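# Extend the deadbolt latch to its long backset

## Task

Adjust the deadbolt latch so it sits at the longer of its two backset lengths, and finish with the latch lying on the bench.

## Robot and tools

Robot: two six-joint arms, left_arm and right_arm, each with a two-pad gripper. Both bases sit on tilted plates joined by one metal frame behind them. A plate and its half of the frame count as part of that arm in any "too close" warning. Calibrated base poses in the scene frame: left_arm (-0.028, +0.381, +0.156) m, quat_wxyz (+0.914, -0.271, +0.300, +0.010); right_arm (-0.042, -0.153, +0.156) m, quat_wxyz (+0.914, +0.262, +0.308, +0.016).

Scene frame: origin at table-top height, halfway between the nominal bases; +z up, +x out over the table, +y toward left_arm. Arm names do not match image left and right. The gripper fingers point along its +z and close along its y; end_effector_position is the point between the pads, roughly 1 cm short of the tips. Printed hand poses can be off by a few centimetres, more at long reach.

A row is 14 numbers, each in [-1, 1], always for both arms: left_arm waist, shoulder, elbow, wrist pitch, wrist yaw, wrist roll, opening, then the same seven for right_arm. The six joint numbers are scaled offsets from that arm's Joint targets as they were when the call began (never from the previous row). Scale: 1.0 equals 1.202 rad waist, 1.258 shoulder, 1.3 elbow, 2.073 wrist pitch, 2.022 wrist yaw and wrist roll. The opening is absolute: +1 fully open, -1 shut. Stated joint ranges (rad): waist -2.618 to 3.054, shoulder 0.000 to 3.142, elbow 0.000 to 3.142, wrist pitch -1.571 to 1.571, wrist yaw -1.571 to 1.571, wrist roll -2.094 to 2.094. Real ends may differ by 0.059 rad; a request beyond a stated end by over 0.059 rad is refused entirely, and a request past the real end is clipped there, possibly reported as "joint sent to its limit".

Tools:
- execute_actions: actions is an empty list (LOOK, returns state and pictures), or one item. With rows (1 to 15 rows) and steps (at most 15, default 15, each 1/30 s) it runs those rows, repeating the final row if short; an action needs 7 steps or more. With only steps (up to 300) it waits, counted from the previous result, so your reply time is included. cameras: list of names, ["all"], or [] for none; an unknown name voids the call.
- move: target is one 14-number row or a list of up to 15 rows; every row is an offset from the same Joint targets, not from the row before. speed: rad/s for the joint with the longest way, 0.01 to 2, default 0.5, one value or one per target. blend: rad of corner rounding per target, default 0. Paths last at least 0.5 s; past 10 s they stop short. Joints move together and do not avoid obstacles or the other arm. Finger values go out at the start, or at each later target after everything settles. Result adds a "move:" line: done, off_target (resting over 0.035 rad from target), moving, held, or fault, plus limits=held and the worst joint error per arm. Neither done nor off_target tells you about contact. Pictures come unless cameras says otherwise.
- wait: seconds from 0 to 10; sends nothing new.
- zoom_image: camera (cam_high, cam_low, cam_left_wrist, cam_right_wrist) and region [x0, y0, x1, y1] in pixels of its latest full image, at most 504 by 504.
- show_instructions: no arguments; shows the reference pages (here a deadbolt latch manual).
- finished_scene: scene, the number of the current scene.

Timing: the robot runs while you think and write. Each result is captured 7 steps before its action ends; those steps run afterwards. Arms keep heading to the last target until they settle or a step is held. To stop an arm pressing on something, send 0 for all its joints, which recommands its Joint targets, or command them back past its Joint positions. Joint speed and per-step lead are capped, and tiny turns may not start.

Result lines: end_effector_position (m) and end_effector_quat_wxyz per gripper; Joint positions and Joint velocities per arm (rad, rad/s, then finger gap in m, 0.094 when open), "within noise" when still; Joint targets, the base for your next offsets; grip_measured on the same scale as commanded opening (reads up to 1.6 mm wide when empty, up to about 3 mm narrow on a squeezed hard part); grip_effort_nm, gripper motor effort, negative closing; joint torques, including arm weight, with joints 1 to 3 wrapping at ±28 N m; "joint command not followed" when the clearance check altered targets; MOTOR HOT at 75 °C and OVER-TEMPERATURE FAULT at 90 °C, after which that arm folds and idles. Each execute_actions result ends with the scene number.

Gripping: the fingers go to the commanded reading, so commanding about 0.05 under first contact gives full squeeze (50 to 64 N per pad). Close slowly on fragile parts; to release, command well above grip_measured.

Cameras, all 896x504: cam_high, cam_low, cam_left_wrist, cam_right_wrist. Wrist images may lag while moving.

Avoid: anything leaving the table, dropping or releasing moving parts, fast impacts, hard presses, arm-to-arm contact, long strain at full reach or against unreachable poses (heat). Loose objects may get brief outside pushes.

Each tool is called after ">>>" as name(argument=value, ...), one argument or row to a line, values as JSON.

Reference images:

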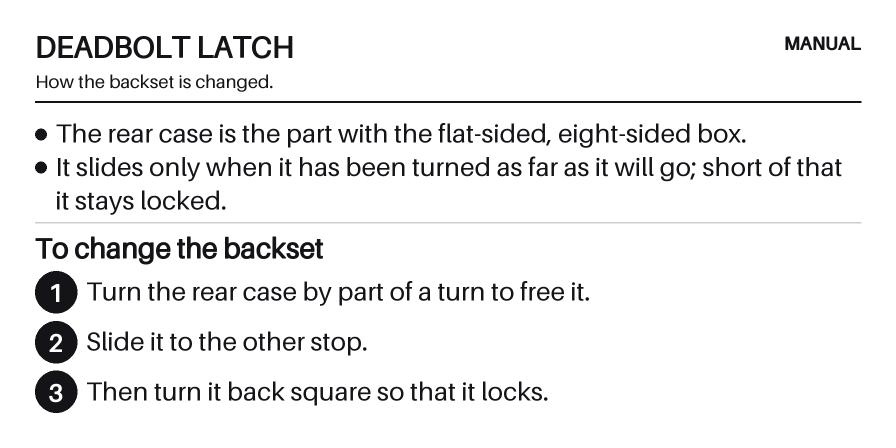

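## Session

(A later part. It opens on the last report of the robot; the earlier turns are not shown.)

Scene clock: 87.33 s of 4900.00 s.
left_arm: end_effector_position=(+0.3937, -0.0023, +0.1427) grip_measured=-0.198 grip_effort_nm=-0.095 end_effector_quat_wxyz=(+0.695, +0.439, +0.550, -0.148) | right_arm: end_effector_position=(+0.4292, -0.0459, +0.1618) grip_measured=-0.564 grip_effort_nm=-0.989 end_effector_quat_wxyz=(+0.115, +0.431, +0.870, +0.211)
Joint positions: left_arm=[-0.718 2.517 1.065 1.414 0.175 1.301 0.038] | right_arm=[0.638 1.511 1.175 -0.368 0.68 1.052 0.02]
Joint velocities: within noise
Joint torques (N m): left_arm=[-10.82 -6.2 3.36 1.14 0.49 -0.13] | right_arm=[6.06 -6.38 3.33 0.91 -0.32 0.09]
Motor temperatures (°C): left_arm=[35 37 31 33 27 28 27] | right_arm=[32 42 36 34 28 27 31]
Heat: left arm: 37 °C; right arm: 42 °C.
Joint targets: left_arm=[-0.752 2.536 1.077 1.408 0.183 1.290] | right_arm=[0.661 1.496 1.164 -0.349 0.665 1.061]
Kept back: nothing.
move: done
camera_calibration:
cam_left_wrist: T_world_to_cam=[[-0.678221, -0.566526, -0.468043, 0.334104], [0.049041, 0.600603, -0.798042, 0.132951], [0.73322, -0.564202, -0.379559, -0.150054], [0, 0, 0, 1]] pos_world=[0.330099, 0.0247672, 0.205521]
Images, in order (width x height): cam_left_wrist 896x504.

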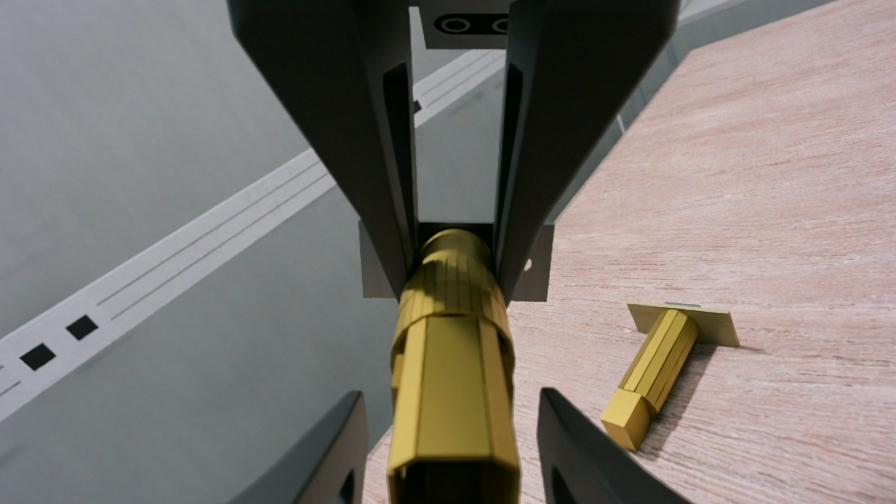

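>>> execute_actions(
  actions=[
    {"rows":[[0,0,0,0,0,0,-0.25,0,0,0,0,0,0,-0.67],[0,0,0,0,0,0,-0.3,0,0,0,0,0,0,-0.67],[0,0,0,0,0,0,-0.34,0,0,0,0,0,0,-0.67],[0,0,0,0,0,0,-0.37,0,0,0,0,0,0,-0.67],[0,0,0,0,0,0,-0.4,0,0,0,0,0,0,-0.67],[0,0,0,0,0,0,-0.42,0,0,0,0,0,0,-0.67],[0,0,0,0,0,0,-0.44,0,0,0,0,0,0,-0.67],[0,0,0,0,0,0,-0.46,0,0,0,0,0,0,-0.67],[0,0,0,0,0,0,-0.475,0,0,0,0,0,0,-0.67],[0,0,0,0,0,0,-0.49,0,0,0,0,0,0,-0.67],[0,0,0,0,0,0,-0.5,0,0,0,0,0,0,-0.67],[0,0,0,0,0,0,-0.51,0,0,0,0,0,0,-0.67],[0,0,0,0,0,0,-0.52,0,0,0,0,0,0,-0.67],[0,0,0,0,0,0,-0.53,0,0,0,0,0,0,-0.67],[0,0,0,0,0,0,-0.54,0,0,0,0,0,0,-0.67]]},
  ],
)

>>> execute_actions(
  actions=[
    {"rows":[[0,0,0,0,0,0,-0.55,0,0,0,0,0,0,-0.67],[0,0,0,0,0,0,-0.56,0,0,0,0,0,0,-0.67],[0,0,0,0,0,0,-0.57,0,0,0,0,0,0,-0.67],[0,0,0,0,0,0,-0.58,0,0,0,0,0,0,-0.67],[0,0,0,0,0,0,-0.59,0,0,0,0,0,0,-0.67],[0,0,0,0,0,0,-0.6,0,0,0,0,0,0,-0.67],[0,0,0,0,0,0,-0.61,0,0,0,0,0,0,-0.67],[0,0,0,0,0,0,-0.62,0,0,0,0,0,0,-0.67],[0,0,0,0,0,0,-0.63,0,0,0,0,0,0,-0.67],[0,0,0,0,0,0,-0.64,0,0,0,0,0,0,-0.67],[0,0,0,0,0,0,-0.65,0,0,0,0,0,0,-0.67],[0,0,0,0,0,0,-0.66,0,0,0,0,0,0,-0.67]]},
  ],
)

>>> wait(
  seconds=0.5,
  cameras=["cam_left_wrist","cam_right_wrist"],
)

Scene clock: 88.70 s of 4900.00 s.
left_arm: end_effector_position=(+0.3938, -0.0022, +0.1424) grip_measured=-0.445 grip_effort_nm=-0.042 end_effector_quat_wxyz=(+0.694, +0.439, +0.551, -0.148) | right_arm: end_effector_position=(+0.4292, -0.0459, +0.1618) grip_measured=-0.564 grip_effort_nm=-0.984 end_effector_quat_wxyz=(+0.115, +0.431, +0.870, +0.211)
Joint positions: left_arm=[-0.718 2.517 1.065 1.413 0.174 1.301 0.026] | right_arm=[0.638 1.511 1.175 -0.368 0.68 1.052 0.02]
Joint velocities: left_arm=[-0.002 -0.007 -0.012 0.007 0.022 -0.007 -0.029] | right_arm=[within noise]
Joint torques (N m): left_arm=[-10.85 -6.26 3.41 1.12 0.48 -0.14] | right_arm=[6.05 -6.38 3.33 0.91 -0.31 0.09]
Motor temperatures (°C): left_arm=[35 37 31 33 27 28 27] | right_arm=[32 42 36 34 28 27 31]
Heat: left arm: 37 °C; right arm: 42 °C.
Joint targets: left_arm=[-0.752 2.536 1.077 1.408 0.183 1.290] | right_arm=[0.661 1.496 1.164 -0.349 0.665 1.061]
Steps of this call (1-33: nothing new was sent; 34-41: this action's first 8). Readings (joint positions of left_arm | right_arm):
34: [-0.718 2.517 1.065 1.413 0.174 1.301] | [0.638 1.511 1.175 -0.368 0.680 1.052]
35: [-0.718 2.517 1.065 1.413 0.174 1.301] | [0.638 1.511 1.175 -0.368 0.680 1.052]
37: [-0.718 2.517 1.065 1.413 0.174 1.301] | [0.638 1.511 1.175 -0.368 0.680 1.052]
41: the state above

Scene clock: 89.20 s of 4900.00 s.
left_arm: end_effector_position=(+0.3937, -0.0023, +0.1422) grip_measured=-0.584 grip_effort_nm=-0.662 end_effector_quat_wxyz=(+0.694, +0.439, +0.551, -0.148) | right_arm: end_effector_position=(+0.4294, -0.0459, +0.1618) grip_measured=-0.564 grip_effort_nm=-0.984 end_effector_quat_wxyz=(+0.115, +0.431, +0.870, +0.211)
Joint positions: left_arm=[-0.718 2.517 1.065 1.413 0.174 1.301 0.02] | right_arm=[0.638 1.511 1.175 -0.367 0.68 1.053 0.02]
Joint velocities: left_arm=[-0.002 0.007 0.012 -0.066 -0.051 -0.037 -0.007] | right_arm=[within noise]
Joint torques (N m): left_arm=[-10.82 -6.24 3.41 1.17 0.53 -0.13] | right_arm=[6.04 -6.38 3.33 0.89 -0.31 0.1]
Motor temperatures (°C): left_arm=[35 37 31 33 27 28 27] | right_arm=[32 42 36 34 28 27 31]
Heat: left arm: 37 °C; right arm: 42 °C.
Joint targets: left_arm=[-0.752 2.536 1.077 1.408 0.183 1.290] | right_arm=[0.661 1.496 1.164 -0.349 0.665 1.061]
Steps of this call (1-7: your previous action's last 7; 8-15: this action's first 8). Readings (joint positions of left_arm | right_arm):
8: [-0.718 2.517 1.065 1.413 0.174 1.301] | [0.638 1.511 1.175 -0.367 0.680 1.053]
9: [-0.718 2.517 1.065 1.413 0.174 1.301] | [0.638 1.511 1.175 -0.367 0.680 1.053]
11: [-0.718 2.517 1.065 1.413 0.174 1.301] | [0.638 1.511 1.175 -0.367 0.680 1.053]
15: the state above

Scene clock: 89.93 s of 4900.00 s.
left_arm: end_effector_position=(+0.3937, -0.0023, +0.1422) grip_measured=-0.596 grip_effort_nm=-1.023 end_effector_quat_wxyz=(+0.694, +0.439, +0.551, -0.148) | right_arm: end_effector_position=(+0.4294, -0.0459, +0.1618) grip_measured=-0.564 grip_effort_nm=-0.979 end_effector_quat_wxyz=(+0.115, +0.431, +0.870, +0.211)
Joint positions: left_arm=[-0.718 2.517 1.065 1.413 0.174 1.301 0.019] | right_arm=[0.638 1.511 1.175 -0.367 0.68 1.053 0.02]
Joint velocities: within noise
Joint torques (N m): left_arm=[-10.86 -6.22 3.45 1.15 0.51 -0.14] | right_arm=[6.06 -6.39 3.34 0.9 -0.32 0.09]
Motor temperatures (°C): left_arm=[35 37 31 33 27 28 27] | right_arm=[32 42 36 34 28 27 31]
Heat: left arm: 37 °C; right arm: 42 °C.
Joint targets: left_arm=[-0.752 2.536 1.077 1.408 0.183 1.290] | right_arm=[0.661 1.496 1.164 -0.349 0.665 1.061]
Steps of this call (1-7: your previous action's last 7; 8-15: toward your last target; 16-22: nothing new was sent). Readings (joint positions of left_arm | right_arm):
1: [-0.718 2.517 1.065 1.413 0.174 1.301] | [0.638 1.511 1.175 -0.367 0.680 1.053]
2: [-0.718 2.517 1.065 1.413 0.174 1.301] | [0.638 1.511 1.175 -0.367 0.680 1.053]
4: [-0.718 2.517 1.065 1.413 0.174 1.301] | [0.638 1.511 1.175 -0.367 0.680 1.053]
8: [-0.718 2.517 1.065 1.413 0.174 1.301] | [0.638 1.511 1.175 -0.367 0.680 1.053]
22: the state above
All arms were judged still, so your last target was given up. Each gripper or tool keeps its last command.
camera_calibration:
cam_left_wrist: T_world_to_cam=[[-0.678832, -0.566207, -0.467543, 0.334084], [0.0473218, 0.601668, -0.797344, 0.133173], [0.732767, -0.563387, -0.381637, -0.149753], [0, 0, 0, 1]] pos_world=[0.330219, 0.0246661, 0.205232]
cam_right_wrist: T_world_to_cam=[[-0.703928, -0.529443, -0.473471, 0.357], [-0.703652, 0.610619, 0.363343, 0.309808], [0.096741, 0.588927, -0.802375, 0.203876], [0, 0, 0, 1]] pos_world=[0.449576, -0.120231, 0.220048]
Images, in order (width x height): cam_left_wrist 896x504, cam_right_wrist 896x504.

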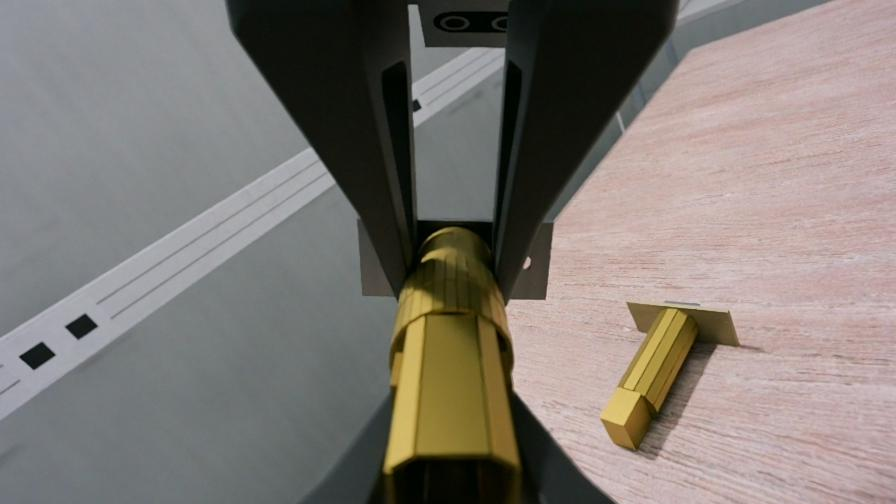

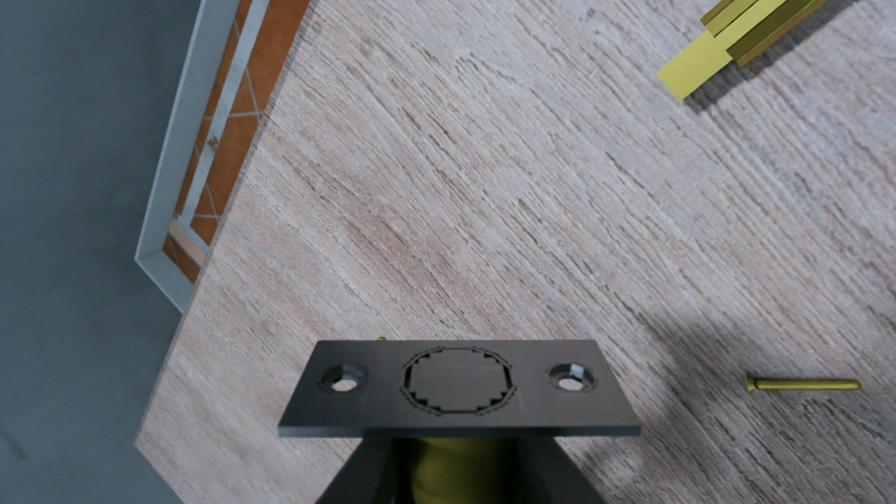

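>>> move(
  target=[0,0,0,0,0,0.08,-0.66, 0,0,0,0,0,0,-0.67],
  speed=0.3,
  cameras=["cam_left_wrist"],
)

Scene clock: 91.30 s of 4900.00 s.
left_arm: end_effector_position=(+0.3943, -0.0018, +0.1426) grip_measured=-0.597 grip_effort_nm=-1.028 end_effector_quat_wxyz=(+0.702, +0.471, +0.523, -0.104) | right_arm: end_effector_position=(+0.4294, -0.0461, +0.1618) grip_measured=-0.564 grip_effort_nm=-0.989 end_effector_quat_wxyz=(+0.115, +0.431, +0.870, +0.210)
Joint positions: left_arm=[-0.718 2.517 1.065 1.416 0.172 1.423 0.019] | right_arm=[0.638 1.511 1.175 -0.367 0.682 1.053 0.02]
Joint velocities: within noise
Joint torques (N m): left_arm=[-10.86 -6.22 3.37 1.11 0.52 0.4] | right_arm=[6.06 -6.39 3.33 0.89 -0.32 0.09]
Motor temperatures (°C): left_arm=[35 37 31 33 27 28 27] | right_arm=[32 42 36 34 28 27 31]
Heat: left arm: 37 °C; right arm: 42 °C.
Joint targets: left_arm=[-0.752 2.536 1.077 1.408 0.183 1.452] | right_arm=[0.661 1.496 1.164 -0.349 0.665 1.061]
Kept back: nothing.
move: done
camera_calibration:
cam_left_wrist: T_world_to_cam=[[-0.626608, -0.528818, -0.572463, 0.329391], [0.118407, 0.661426, -0.740605, 0.0971642], [0.770287, -0.531853, -0.351839, -0.16874], [0, 0, 0, 1]] pos_world=[0.324872, 0.0201762, 0.201155]
Images, in order (width x height): cam_left_wrist 896x504.

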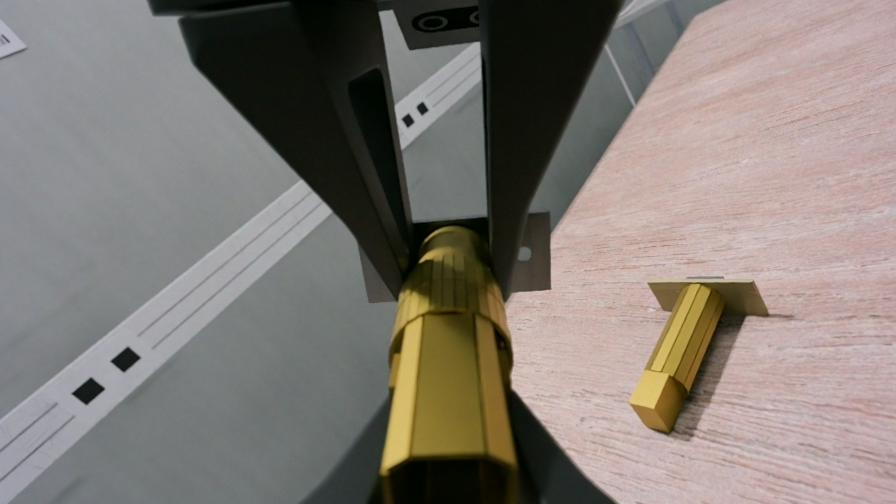

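>>> move(
  target=[0,0,0,0,0,0.12,-0.66, 0,0,0,0,0,0,-0.67],
  speed=0.3,
  cameras=["cam_left_wrist"],
)

Scene clock: 92.90 s of 4900.00 s.
left_arm: end_effector_position=(+0.3964, +0.0000, +0.1431) grip_measured=-0.612 grip_effort_nm=-1.023 end_effector_quat_wxyz=(+0.710, +0.522, +0.472, -0.023) | right_arm: end_effector_position=(+0.4295, -0.0461, +0.1618) grip_measured=-0.564 grip_effort_nm=-0.984 end_effector_quat_wxyz=(+0.115, +0.431, +0.870, +0.211)
Joint positions: left_arm=[-0.718 2.517 1.065 1.426 0.164 1.64 0.018] | right_arm=[0.638 1.511 1.175 -0.367 0.682 1.053 0.02]
Joint velocities: within noise
Joint torques (N m): left_arm=[-10.86 -6.27 3.4 1.01 0.61 0.69] | right_arm=[6.06 -6.37 3.32 0.89 -0.33 0.09]
Motor temperatures (°C): left_arm=[35 37 31 33 27 28 27] | right_arm=[32 42 36 34 28 27 31]
Heat: left arm: 37 °C; right arm: 42 °C.
Joint targets: left_arm=[-0.752 2.536 1.077 1.408 0.183 1.694] | right_arm=[0.661 1.496 1.164 -0.349 0.665 1.061]
Kept back: nothing.
move: off_target (left_arm); left_arm: the wrist roll is farthest, 0.055 rad from its target
camera_calibration:
cam_left_wrist: T_world_to_cam=[[-0.509638, -0.445051, -0.736341, 0.308986], [0.221698, 0.758997, -0.612187, 0.0367686], [0.831336, -0.475239, -0.288147, -0.202573], [0, 0, 0, 1]] pos_world=[0.317726, 0.0133367, 0.191658]
Images, in order (width x height): cam_left_wrist 896x504.

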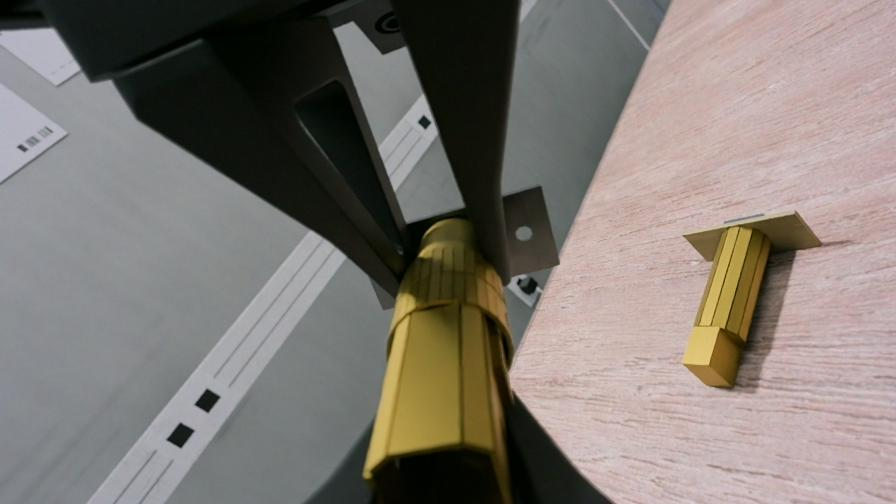

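>>> move(
  target=[0.008,-0.03,-0.035,0.022,0.0025,-0.056,-0.68, 0,0,0,0,0,0,-0.67],
  speed=0.1,
  cameras=["cam_left_wrist","cam_right_wrist"],
)

Scene clock: 95.10 s of 4900.00 s.
left_arm: end_effector_position=(+0.3921, +0.0032, +0.1422) grip_measured=-0.613 grip_effort_nm=-1.028 end_effector_quat_wxyz=(+0.709, +0.508, +0.488, -0.040) | right_arm: end_effector_position=(+0.4263, -0.0431, +0.1611) grip_measured=-0.564 grip_effort_nm=-0.989 end_effector_quat_wxyz=(+0.110, +0.427, +0.872, +0.214)
Joint positions: left_arm=[-0.718 2.517 1.042 1.451 0.16 1.586 0.018] | right_arm=[0.639 1.511 1.17 -0.372 0.669 1.053 0.02]
Joint velocities: within noise
Joint torques (N m): left_arm=[-9.92 -9.26 1.44 1.24 0.68 -0.08] | right_arm=[5.98 -6.37 3.73 0.94 -0.19 0.09]
Motor temperatures (°C): left_arm=[35 38 31 33 27 28 27] | right_arm=[32 42 36 34 28 27 31]
Heat: left arm: 38 °C; right arm: 42 °C.
Joint targets: left_arm=[-0.742 2.498 1.032 1.454 0.188 1.581] | right_arm=[0.661 1.496 1.164 -0.349 0.665 1.061]
Kept back: nothing.
move: done
camera_calibration:
cam_left_wrist: T_world_to_cam=[[-0.537644, -0.47164, -0.698923, 0.313322], [0.192456, 0.738395, -0.646323, 0.0511137], [0.820913, -0.482004, -0.306224, -0.190983], [0, 0, 0, 1]] pos_world=[0.315399, 0.0179785, 0.19354]
cam_right_wrist: T_world_to_cam=[[-0.699891, -0.534683, -0.473568, 0.353998], [-0.709208, 0.59887, 0.371992, 0.306673], [0.0847079, 0.596212, -0.798346, 0.206722], [0, 0, 0, 1]] pos_world=[0.447744, -0.117631, 0.218598]
Images, in order (width x height): cam_left_wrist 896x504, cam_right_wrist 896x504.

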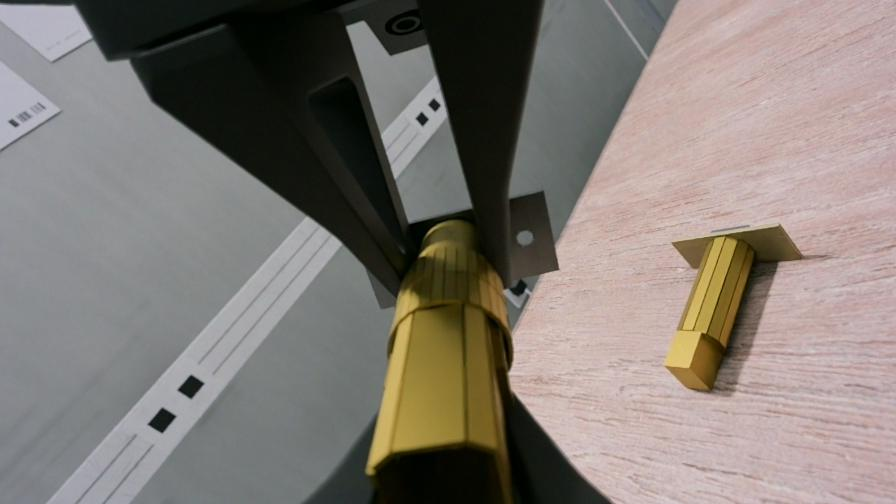

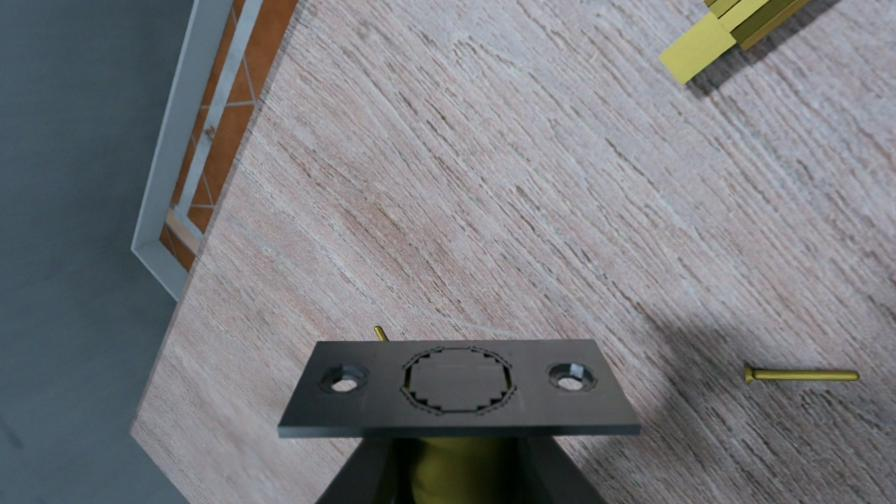

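>>> move(
  target=[0,0,0,0,0,0.055,-0.7, 0,0,0,0,0,0,-0.67],
  speed=0.15,
  cameras=["cam_left_wrist"],
)

Scene clock: 96.60 s of 4900.00 s.
left_arm: end_effector_position=(+0.3925, +0.0036, +0.1427) grip_measured=-0.613 grip_effort_nm=-1.023 end_effector_quat_wxyz=(+0.710, +0.520, +0.474, -0.020) | right_arm: end_effector_position=(+0.4262, -0.0430, +0.1611) grip_measured=-0.564 grip_effort_nm=-0.989 end_effector_quat_wxyz=(+0.109, +0.427, +0.872, +0.214)
Joint positions: left_arm=[-0.718 2.517 1.042 1.454 0.16 1.64 0.018] | right_arm=[0.639 1.511 1.17 -0.372 0.668 1.053 0.02]
Joint velocities: within noise
Joint torques (N m): left_arm=[-9.92 -9.24 1.55 1.16 0.69 0.69] | right_arm=[5.96 -6.35 3.73 0.94 -0.18 0.09]
Motor temperatures (°C): left_arm=[35 38 31 33 27 28 28] | right_arm=[32 42 36 34 28 27 31]
Heat: left arm: 38 °C; right arm: 42 °C.
Joint targets: left_arm=[-0.742 2.498 1.032 1.454 0.188 1.692] | right_arm=[0.661 1.496 1.164 -0.349 0.665 1.061]
Kept back: nothing.
move: off_target (left_arm); left_arm: the wrist roll is farthest, 0.053 rad from its target
camera_calibration:
cam_left_wrist: T_world_to_cam=[[-0.505895, -0.448785, -0.736656, 0.306914], [0.217172, 0.760225, -0.612286, 0.0364511], [0.834809, -0.469733, -0.287131, -0.199221], [0, 0, 0, 1]] pos_world=[0.313662, 0.016447, 0.191206]
Images, in order (width x height): cam_left_wrist 896x504.

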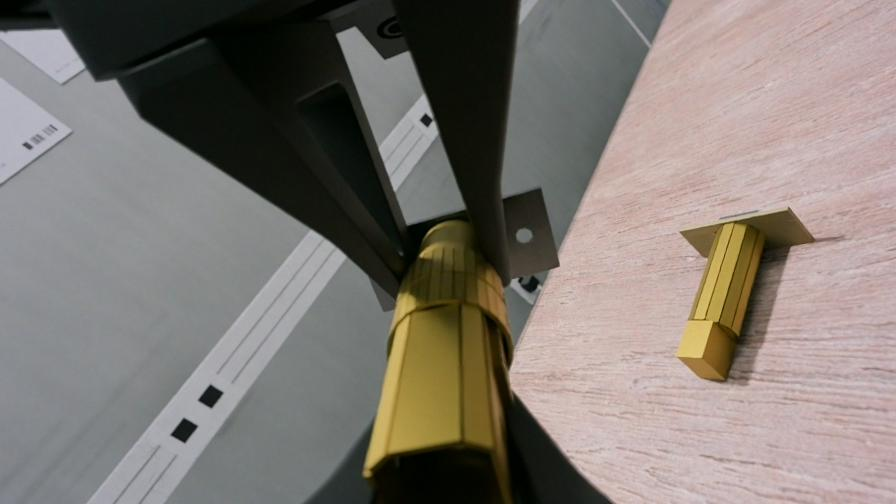

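>>> move(
  target=[0.004,-0.012,-0.03,0.013,0.002,0,-0.7, 0,0,0,0,0,0,-0.67],
  speed=0.1,
  cameras=["cam_left_wrist","cam_right_wrist"],
)

Scene clock: 98.00 s of 4900.00 s.
left_arm: end_effector_position=(+0.3882, +0.0094, +0.1446) grip_measured=-0.613 grip_effort_nm=-1.023 end_effector_quat_wxyz=(+0.711, +0.520, +0.472, -0.016) | right_arm: end_effector_position=(+0.4233, -0.0378, +0.1628) grip_measured=-0.564 grip_effort_nm=-0.989 end_effector_quat_wxyz=(+0.101, +0.419, +0.874, +0.222)
Joint positions: left_arm=[-0.718 2.505 1.008 1.481 0.16 1.646 0.018] | right_arm=[0.645 1.511 1.17 -0.381 0.647 1.051 0.02]
Joint velocities: within noise
Joint torques (N m): left_arm=[-9.33 -9.47 1.16 1.2 0.73 0.59] | right_arm=[5.52 -6.34 3.74 1.03 0.04 0.1]
Motor temperatures (°C): left_arm=[35 38 31 33 27 28 28] | right_arm=[32 42 36 34 28 27 31]
Heat: left arm: 38 °C; right arm: 42 °C.
Joint targets: left_arm=[-0.737 2.483 0.993 1.481 0.192 1.692] | right_arm=[0.661 1.496 1.164 -0.349 0.665 1.061]
Kept back: nothing.
move: off_target (left_arm); left_arm: the wrist roll is farthest, 0.046 rad from its target
camera_calibration:
cam_left_wrist: T_world_to_cam=[[-0.499116, -0.448894, -0.7412, 0.306745], [0.218605, 0.762467, -0.608979, 0.0330804], [0.838508, -0.465981, -0.282429, -0.194558], [0, 0, 0, 1]] pos_world=[0.309008, 0.0218128, 0.192556]
cam_right_wrist: T_world_to_cam=[[-0.690613, -0.53995, -0.481153, 0.352722], [-0.719936, 0.576632, 0.386248, 0.302072], [0.0688929, 0.613147, -0.786959, 0.210657], [0, 0, 0, 1]] pos_world=[0.446554, -0.112896, 0.218817]
Images, in order (width x height): cam_left_wrist 896x504, cam_right_wrist 896x504.

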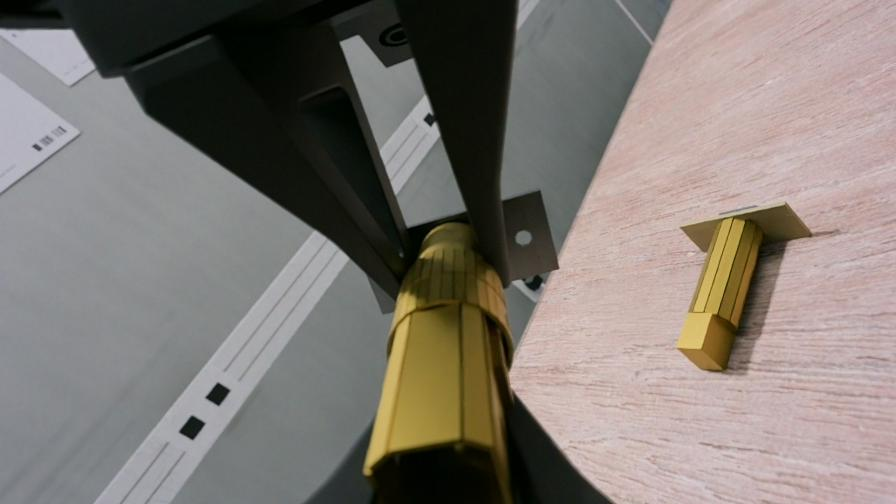

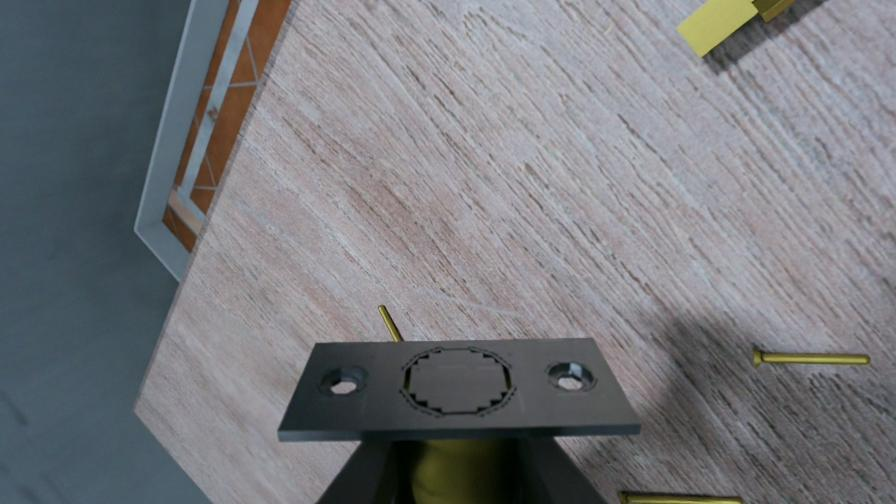

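>>> move(
  target=[0,0,0,0,0,0,-0.7, -0.026,-0.005,0.0154,-0.010,0.015,0,-0.7],
  speed=0.1,
  cameras=["cam_left_wrist","cam_right_wrist"],
)

>>> zoom_image(
  camera="cam_left_wrist",
  region=[340, 180, 600, 504],
)

Scene clock: 99.97 s of 4900.00 s.
left_arm: end_effector_position=(+0.3872, +0.0088, +0.1434) grip_measured=-0.613 grip_effort_nm=-1.018 end_effector_quat_wxyz=(+0.710, +0.522, +0.472, -0.018) | right_arm: end_effector_position=(+0.4222, -0.0389, +0.1611) grip_measured=-0.564 grip_effort_nm=-0.984 end_effector_quat_wxyz=(+0.099, +0.418, +0.876, +0.220)
Joint positions: left_arm=[-0.718 2.505 1.007 1.476 0.159 1.646 0.018] | right_arm=[0.641 1.511 1.17 -0.388 0.645 1.051 0.02]
Joint velocities: within noise
Joint torques (N m): left_arm=[-9.32 -9.32 1.18 1.26 0.75 0.57] | right_arm=[3.48 -6.87 5.41 0.88 0.41 0.1]
Motor temperatures (°C): left_arm=[35 38 31 33 27 28 28] | right_arm=[32 42 36 34 28 27 31]
Heat: left arm: 38 °C; right arm: 42 °C.
Joint targets: left_arm=[-0.737 2.483 0.992 1.481 0.192 1.692] | right_arm=[0.630 1.489 1.184 -0.370 0.695 1.061]
Kept back: nothing.
move: off_target (left_arm, right_arm); left_arm: the wrist roll is farthest, 0.046 rad from its target; right_arm: the wrist yaw is farthest, 0.050 rad from its target
camera_calibration:
cam_left_wrist: T_world_to_cam=[[-0.503424, -0.444587, -0.740882, 0.306732], [0.219545, 0.763503, -0.60734, 0.0324084], [0.835682, -0.468407, -0.286759, -0.19254], [0, 0, 0, 1]] pos_world=[0.308203, 0.0214381, 0.191723]
cam_right_wrist: T_world_to_cam=[[-0.691944, -0.543536, -0.475165, 0.350028], [-0.719258, 0.575798, 0.388748, 0.301883], [0.0623006, 0.610758, -0.789363, 0.213153], [0, 0, 0, 1]] pos_world=[0.446052, -0.113756, 0.21722]
Images, in order (width x height): cam_left_wrist 896x504, cam_right_wrist 896x504.

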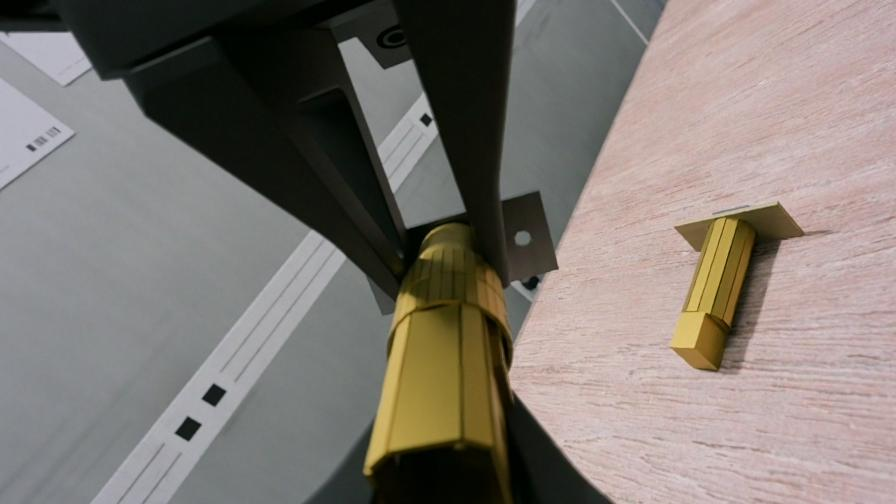

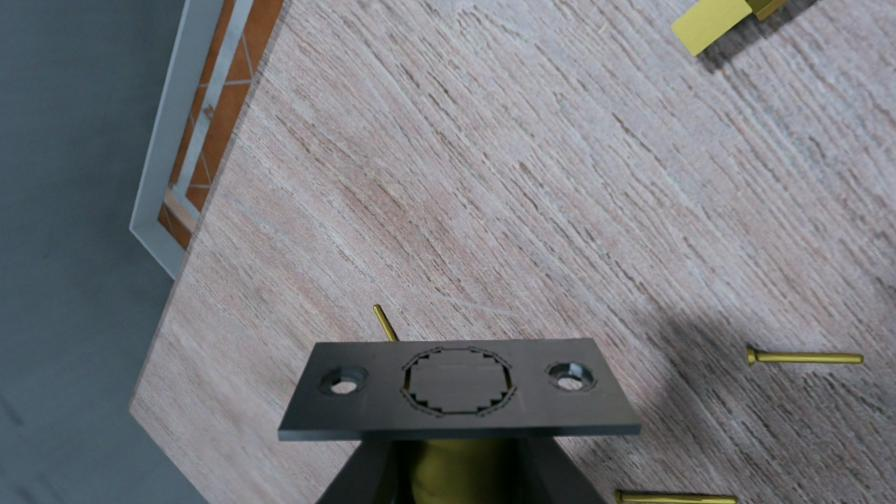

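Scaled by 1.556 from the camera's 896x504 image, which has a finer 1280x720 frame.

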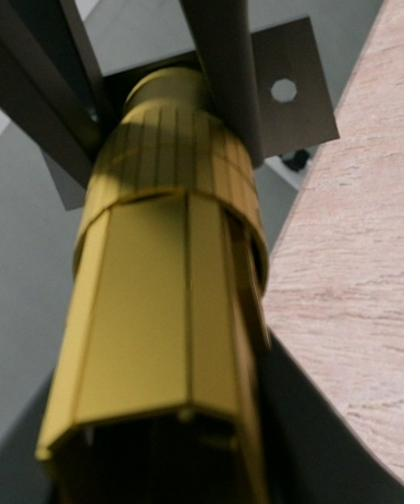

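>>> wait(
  seconds=0.1,
)

>>> zoom_image(
  camera="cam_high",
  region=[410, 130, 510, 220],
)

>>> zoom_image(
  camera="cam_low",
  region=[370, 160, 490, 260],
)

Scene clock: 100.40 s of 4900.00 s.
left_arm: end_effector_position=(+0.3872, +0.0088, +0.1434) grip_measured=-0.613 grip_effort_nm=-1.018 end_effector_quat_wxyz=(+0.710, +0.522, +0.472, -0.018) | right_arm: end_effector_position=(+0.4222, -0.0390, +0.1610) grip_measured=-0.564 grip_effort_nm=-0.984 end_effector_quat_wxyz=(+0.099, +0.418, +0.876, +0.220)
Joint positions: left_arm=[-0.718 2.505 1.007 1.476 0.159 1.646 0.018] | right_arm=[0.64 1.511 1.17 -0.388 0.645 1.051 0.02]
Joint velocities: within noise
Joint torques (N m): left_arm=[-9.42 -9.48 1.05 1.25 0.75 0.56] | right_arm=[3.49 -6.87 5.38 0.88 0.4 0.1]
Motor temperatures (°C): left_arm=[35 38 31 33 27 28 28] | right_arm=[32 42 36 34 28 27 31]
Heat: left arm: 38 °C; right arm: 42 °C.
Joint targets: left_arm=[-0.737 2.483 0.992 1.481 0.192 1.692] | right_arm=[0.629 1.489 1.184 -0.370 0.695 1.061]
Steps of this call (1-13: nothing new was sent). Readings (joint positions of left_arm | right_arm):
1: [-0.718 2.505 1.007 1.476 0.159 1.646] | [0.641 1.511 1.170 -0.388 0.645 1.051]
2: [-0.718 2.505 1.007 1.476 0.159 1.646] | [0.641 1.511 1.170 -0.388 0.645 1.051]
4: [-0.718 2.505 1.007 1.476 0.159 1.646] | [0.641 1.511 1.170 -0.388 0.645 1.051]
8: [-0.718 2.505 1.007 1.476 0.159 1.646] | [0.641 1.511 1.170 -0.388 0.645 1.051]
13: the state above
camera_calibration:
cam_left_wrist: T_world_to_cam=[[-0.503424, -0.444587, -0.740882, 0.306732], [0.219545, 0.763503, -0.60734, 0.0324084], [0.835682, -0.468407, -0.286759, -0.19254], [0, 0, 0, 1]] pos_world=[0.308203, 0.0214381, 0.191723]
cam_right_wrist: T_world_to_cam=[[-0.692123, -0.543722, -0.474692, 0.349855], [-0.719114, 0.575925, 0.388826, 0.301911], [0.0619736, 0.610473, -0.789609, 0.213288], [0, 0, 0, 1]] pos_world=[0.446033, -0.113861, 0.217097]

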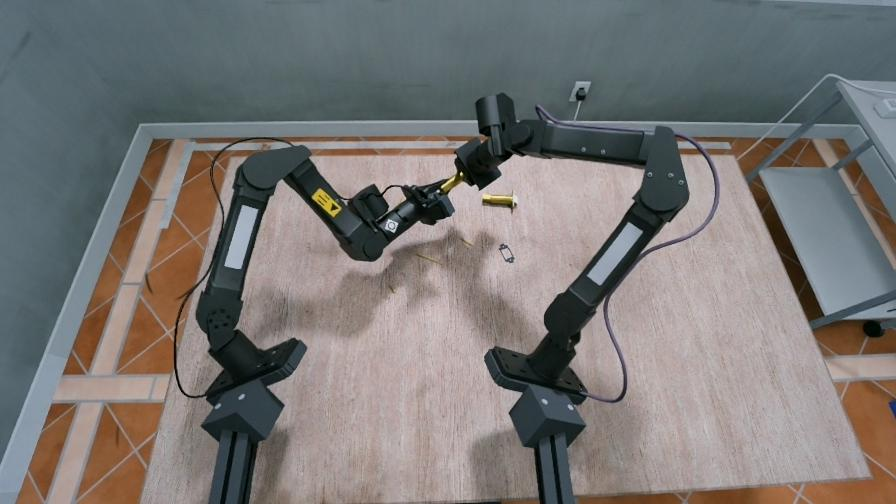

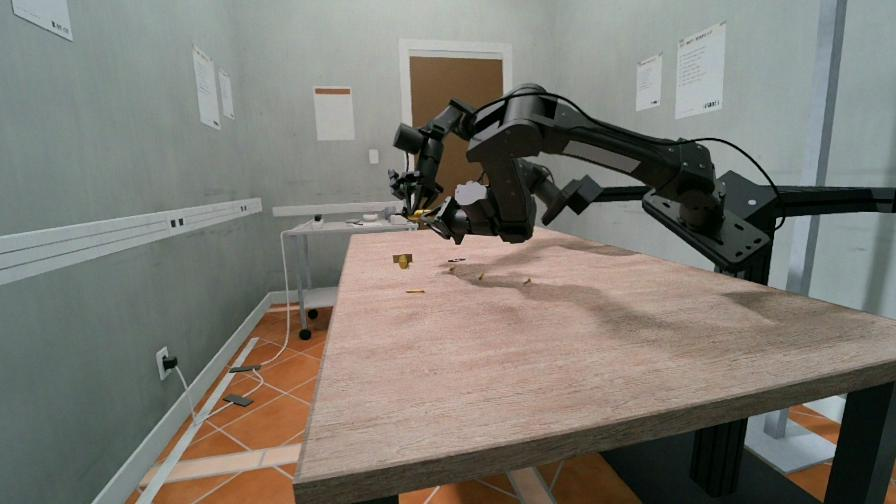

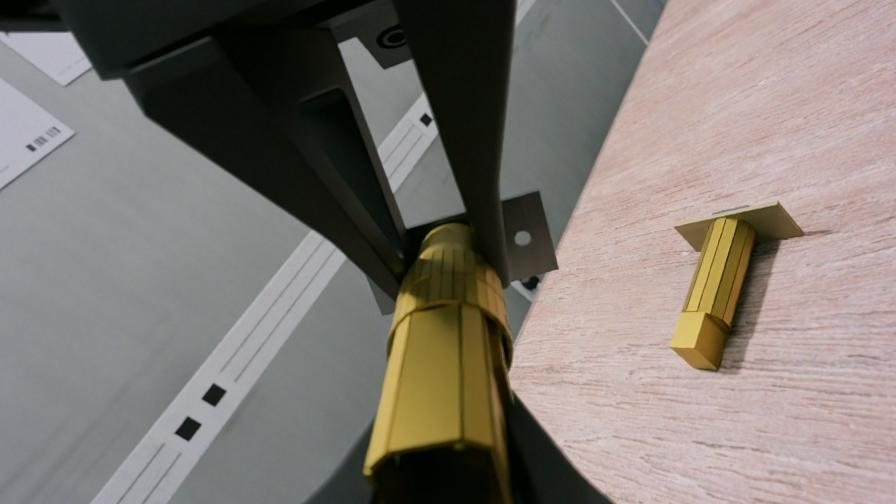

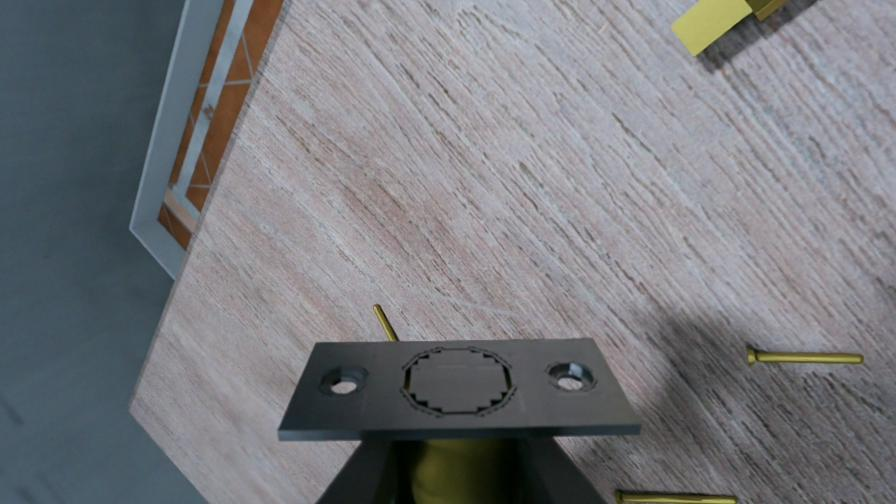

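Scaled by 5.040 from the camera's 896x504 image, which has a finer 1280x720 frame.

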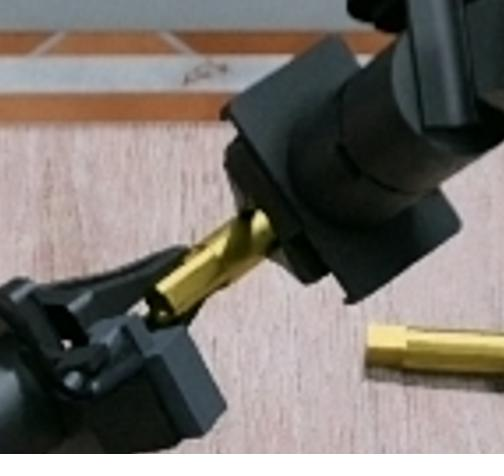

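Scaled by 4.200 from the camera's 896x504 image, which has a finer 1280x720 frame.

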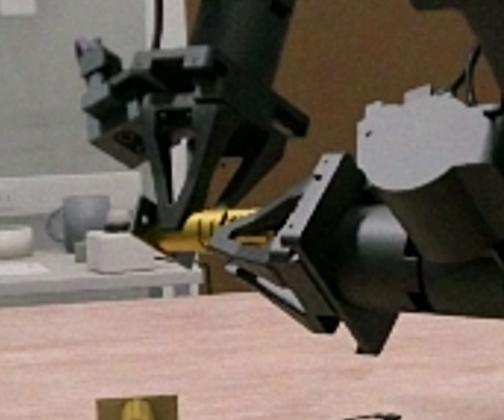

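>>> move(
  target=[0.004,0.004,-0.015,0.008,0.002,0,-0.72, -0.017,-0.012,0.012,0.008,0.010,0,-0.72],
  speed=0.1,
  cameras=["cam_left_wrist","cam_right_wrist","cam_low"],
)

>>> zoom_image(
  camera="cam_low",
  region=[380, 190, 460, 240],
)

Scene clock: 102.80 s of 4900.00 s.
left_arm: end_effector_position=(+0.3830, +0.0090, +0.1407) grip_measured=-0.613 grip_effort_nm=-1.028 end_effector_quat_wxyz=(+0.706, +0.527, +0.473, -0.020) | right_arm: end_effector_position=(+0.4195, -0.0392, +0.1576) grip_measured=-0.564 grip_effort_nm=-0.984 end_effector_quat_wxyz=(+0.089, +0.415, +0.878, +0.220)
Joint positions: left_arm=[-0.718 2.505 0.995 1.476 0.156 1.648 0.018] | right_arm=[0.629 1.511 1.17 -0.402 0.624 1.051 0.02]
Joint velocities: within noise
Joint torques (N m): left_arm=[-8.84 -8.98 0.54 1.42 0.82 0.55] | right_arm=[2.8 -8.2 6.76 1.19 0.87 0.1]
Motor temperatures (°C): left_arm=[35 38 30 33 27 28 28] | right_arm=[32 42 36 34 28 27 31]
Heat: left arm: 38 °C; right arm: 42 °C.
Joint targets: left_arm=[-0.733 2.488 0.973 1.497 0.196 1.692] | right_arm=[0.609 1.474 1.200 -0.353 0.715 1.061]
Kept back: nothing.
move: off_target (left_arm, right_arm); left_arm: the wrist roll is farthest, 0.044 rad from its target; right_arm: the wrist yaw is farthest, 0.091 rad from its target
camera_calibration:
cam_left_wrist: T_world_to_cam=[[-0.511468, -0.434838, -0.741159, 0.305696], [0.221345, 0.766738, -0.602593, 0.0300943], [0.830306, -0.472259, -0.295913, -0.186368], [0, 0, 0, 1]] pos_world=[0.304435, 0.0218398, 0.189555]
cam_right_wrist: T_world_to_cam=[[-0.69334, -0.548057, -0.467882, 0.345489], [-0.719346, 0.56485, 0.404335, 0.298599], [0.0426849, 0.616911, -0.785875, 0.218626], [0, 0, 0, 1]] pos_world=[0.445006, -0.114189, 0.212727]
Images, in order (width x height): cam_low 896x504, cam_left_wrist 896x504, cam_right_wrist 896x504.

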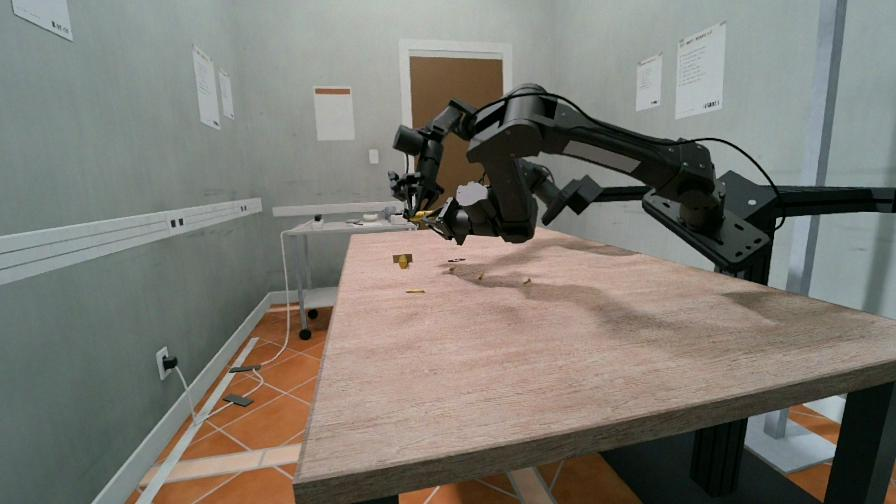

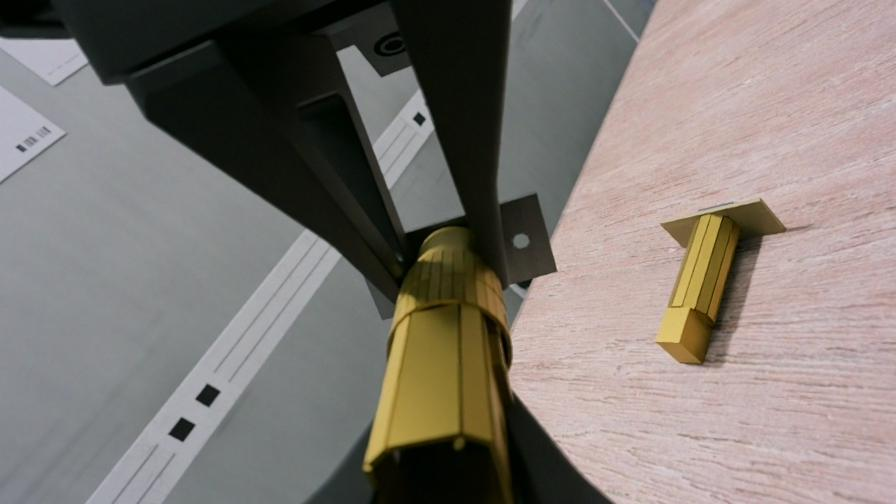

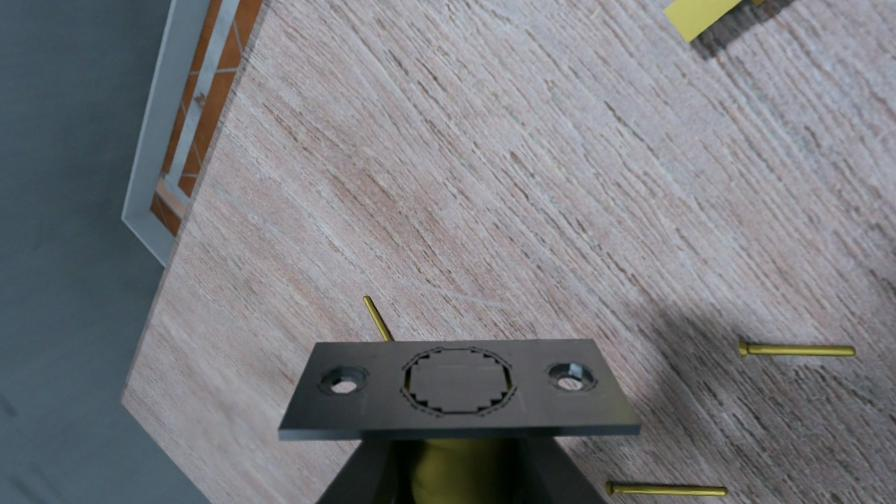

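Scaled by 6.300 from the camera's 896x504 image, which has a finer 1280x720 frame.

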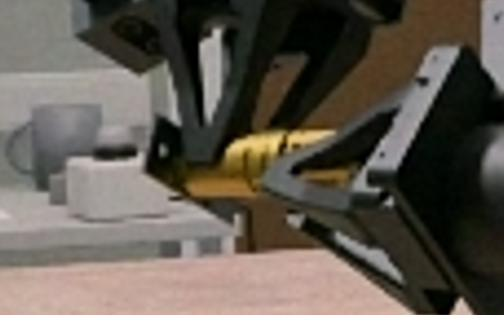

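>>> zoom_image(
  camera="cam_left_wrist",
  region=[340, 180, 580, 480],
)

Scaled by 1.680 from the camera's 896x504 image, which has a finer 1280x720 frame.

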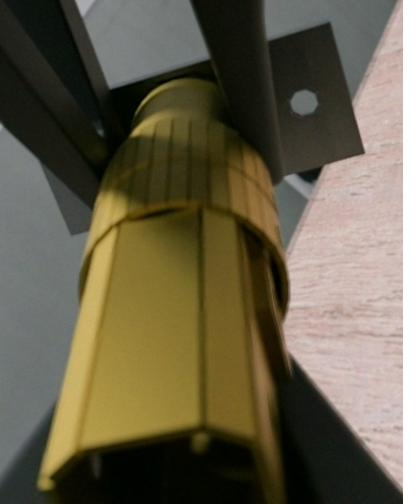

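>>> move(
  target=[0,0.036,-0.006,0,0,0.012,-0.74, -0.010,-0.028,0.011,0.058,0.051,0,-0.74],
  speed=0.08,
  cameras=["cam_left_wrist","cam_right_wrist"],
)

>>> zoom_image(
  camera="cam_left_wrist",
  region=[340, 180, 580, 480],
)

Scene clock: 108.07 s of 4900.00 s.
left_arm: end_effector_position=(+0.3843, +0.0102, +0.1413) grip_measured=-0.613 grip_effort_nm=-1.018 end_effector_quat_wxyz=(+0.707, +0.530, +0.469, -0.010) | right_arm: end_effector_position=(+0.4256, -0.0423, +0.1593) grip_measured=-0.564 grip_effort_nm=-0.989 end_effector_quat_wxyz=(+0.101, +0.425, +0.872, +0.221)
Joint positions: left_arm=[-0.718 2.505 0.995 1.483 0.153 1.668 0.018] | right_arm=[0.628 1.509 1.17 -0.377 0.639 1.05 0.02]
Joint velocities: within noise
Joint torques (N m): left_arm=[-8.9 -5.24 0.01 1.33 0.88 0.56] | right_arm=[2.02 -10.99 8.05 2.2 1.86 0.11]
Motor temperatures (°C): left_arm=[35 38 30 34 27 28 28] | right_arm=[31 42 37 35 28 27 32]
Heat: left arm: 38 °C; right arm: 42 °C.
Joint targets: left_arm=[-0.733 2.533 0.965 1.497 0.196 1.716] | right_arm=[0.597 1.439 1.214 -0.233 0.819 1.061]
Kept back: nothing.
move: off_target (left_arm, right_arm); left_arm: the wrist roll is farthest, 0.048 rad from its target; right_arm: the wrist yaw is farthest, 0.179 rad from its target
camera_calibration:
cam_left_wrist: T_world_to_cam=[[-0.495473, -0.429465, -0.755027, 0.303069], [0.225653, 0.77574, -0.589328, 0.0257114], [0.838801, -0.46237, -0.287449, -0.191303], [0, 0, 0, 1]] pos_world=[0.304826, 0.0217595, 0.188988]
cam_right_wrist: T_world_to_cam=[[-0.699564, -0.531615, -0.477489, 0.353698], [-0.71085, 0.585836, 0.389214, 0.30373], [0.0728182, 0.611703, -0.787729, 0.208895], [0, 0, 0, 1]] pos_world=[0.448129, -0.117687, 0.215224]
Images, in order (width x height): cam_left_wrist 896x504, cam_right_wrist 896x504.

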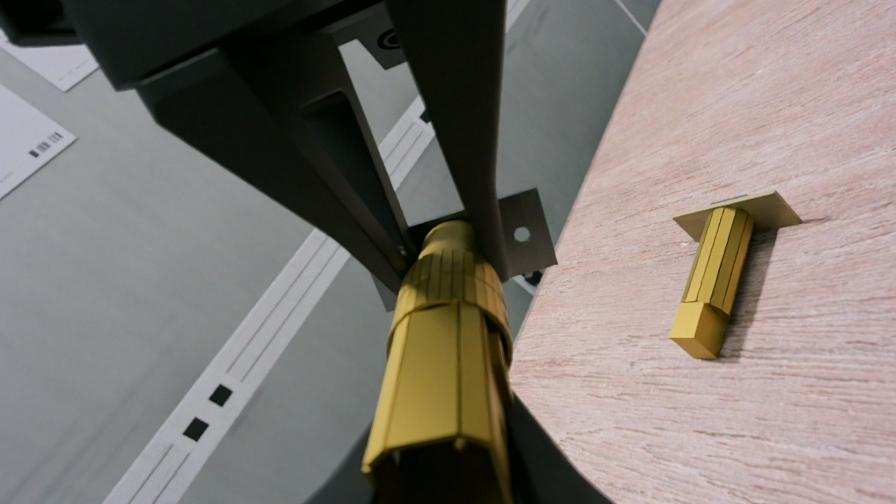

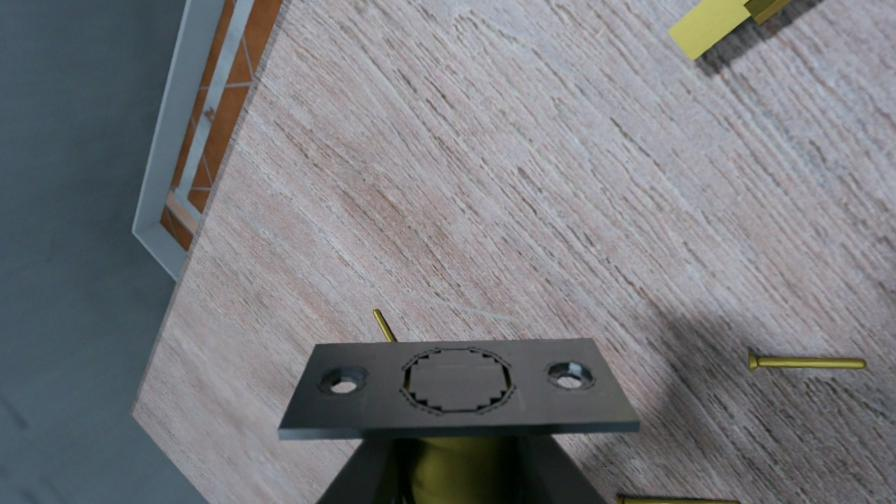

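Scaled by 1.680 from the camera's 896x504 image, which has a finer 1280x720 frame.

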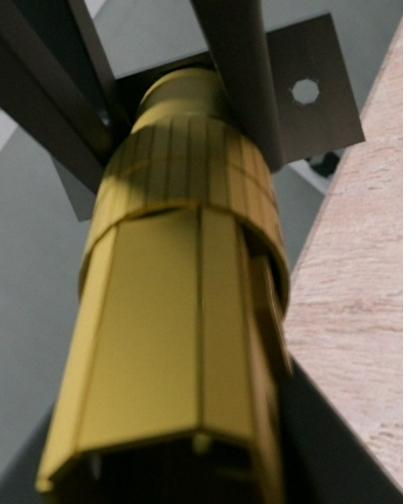

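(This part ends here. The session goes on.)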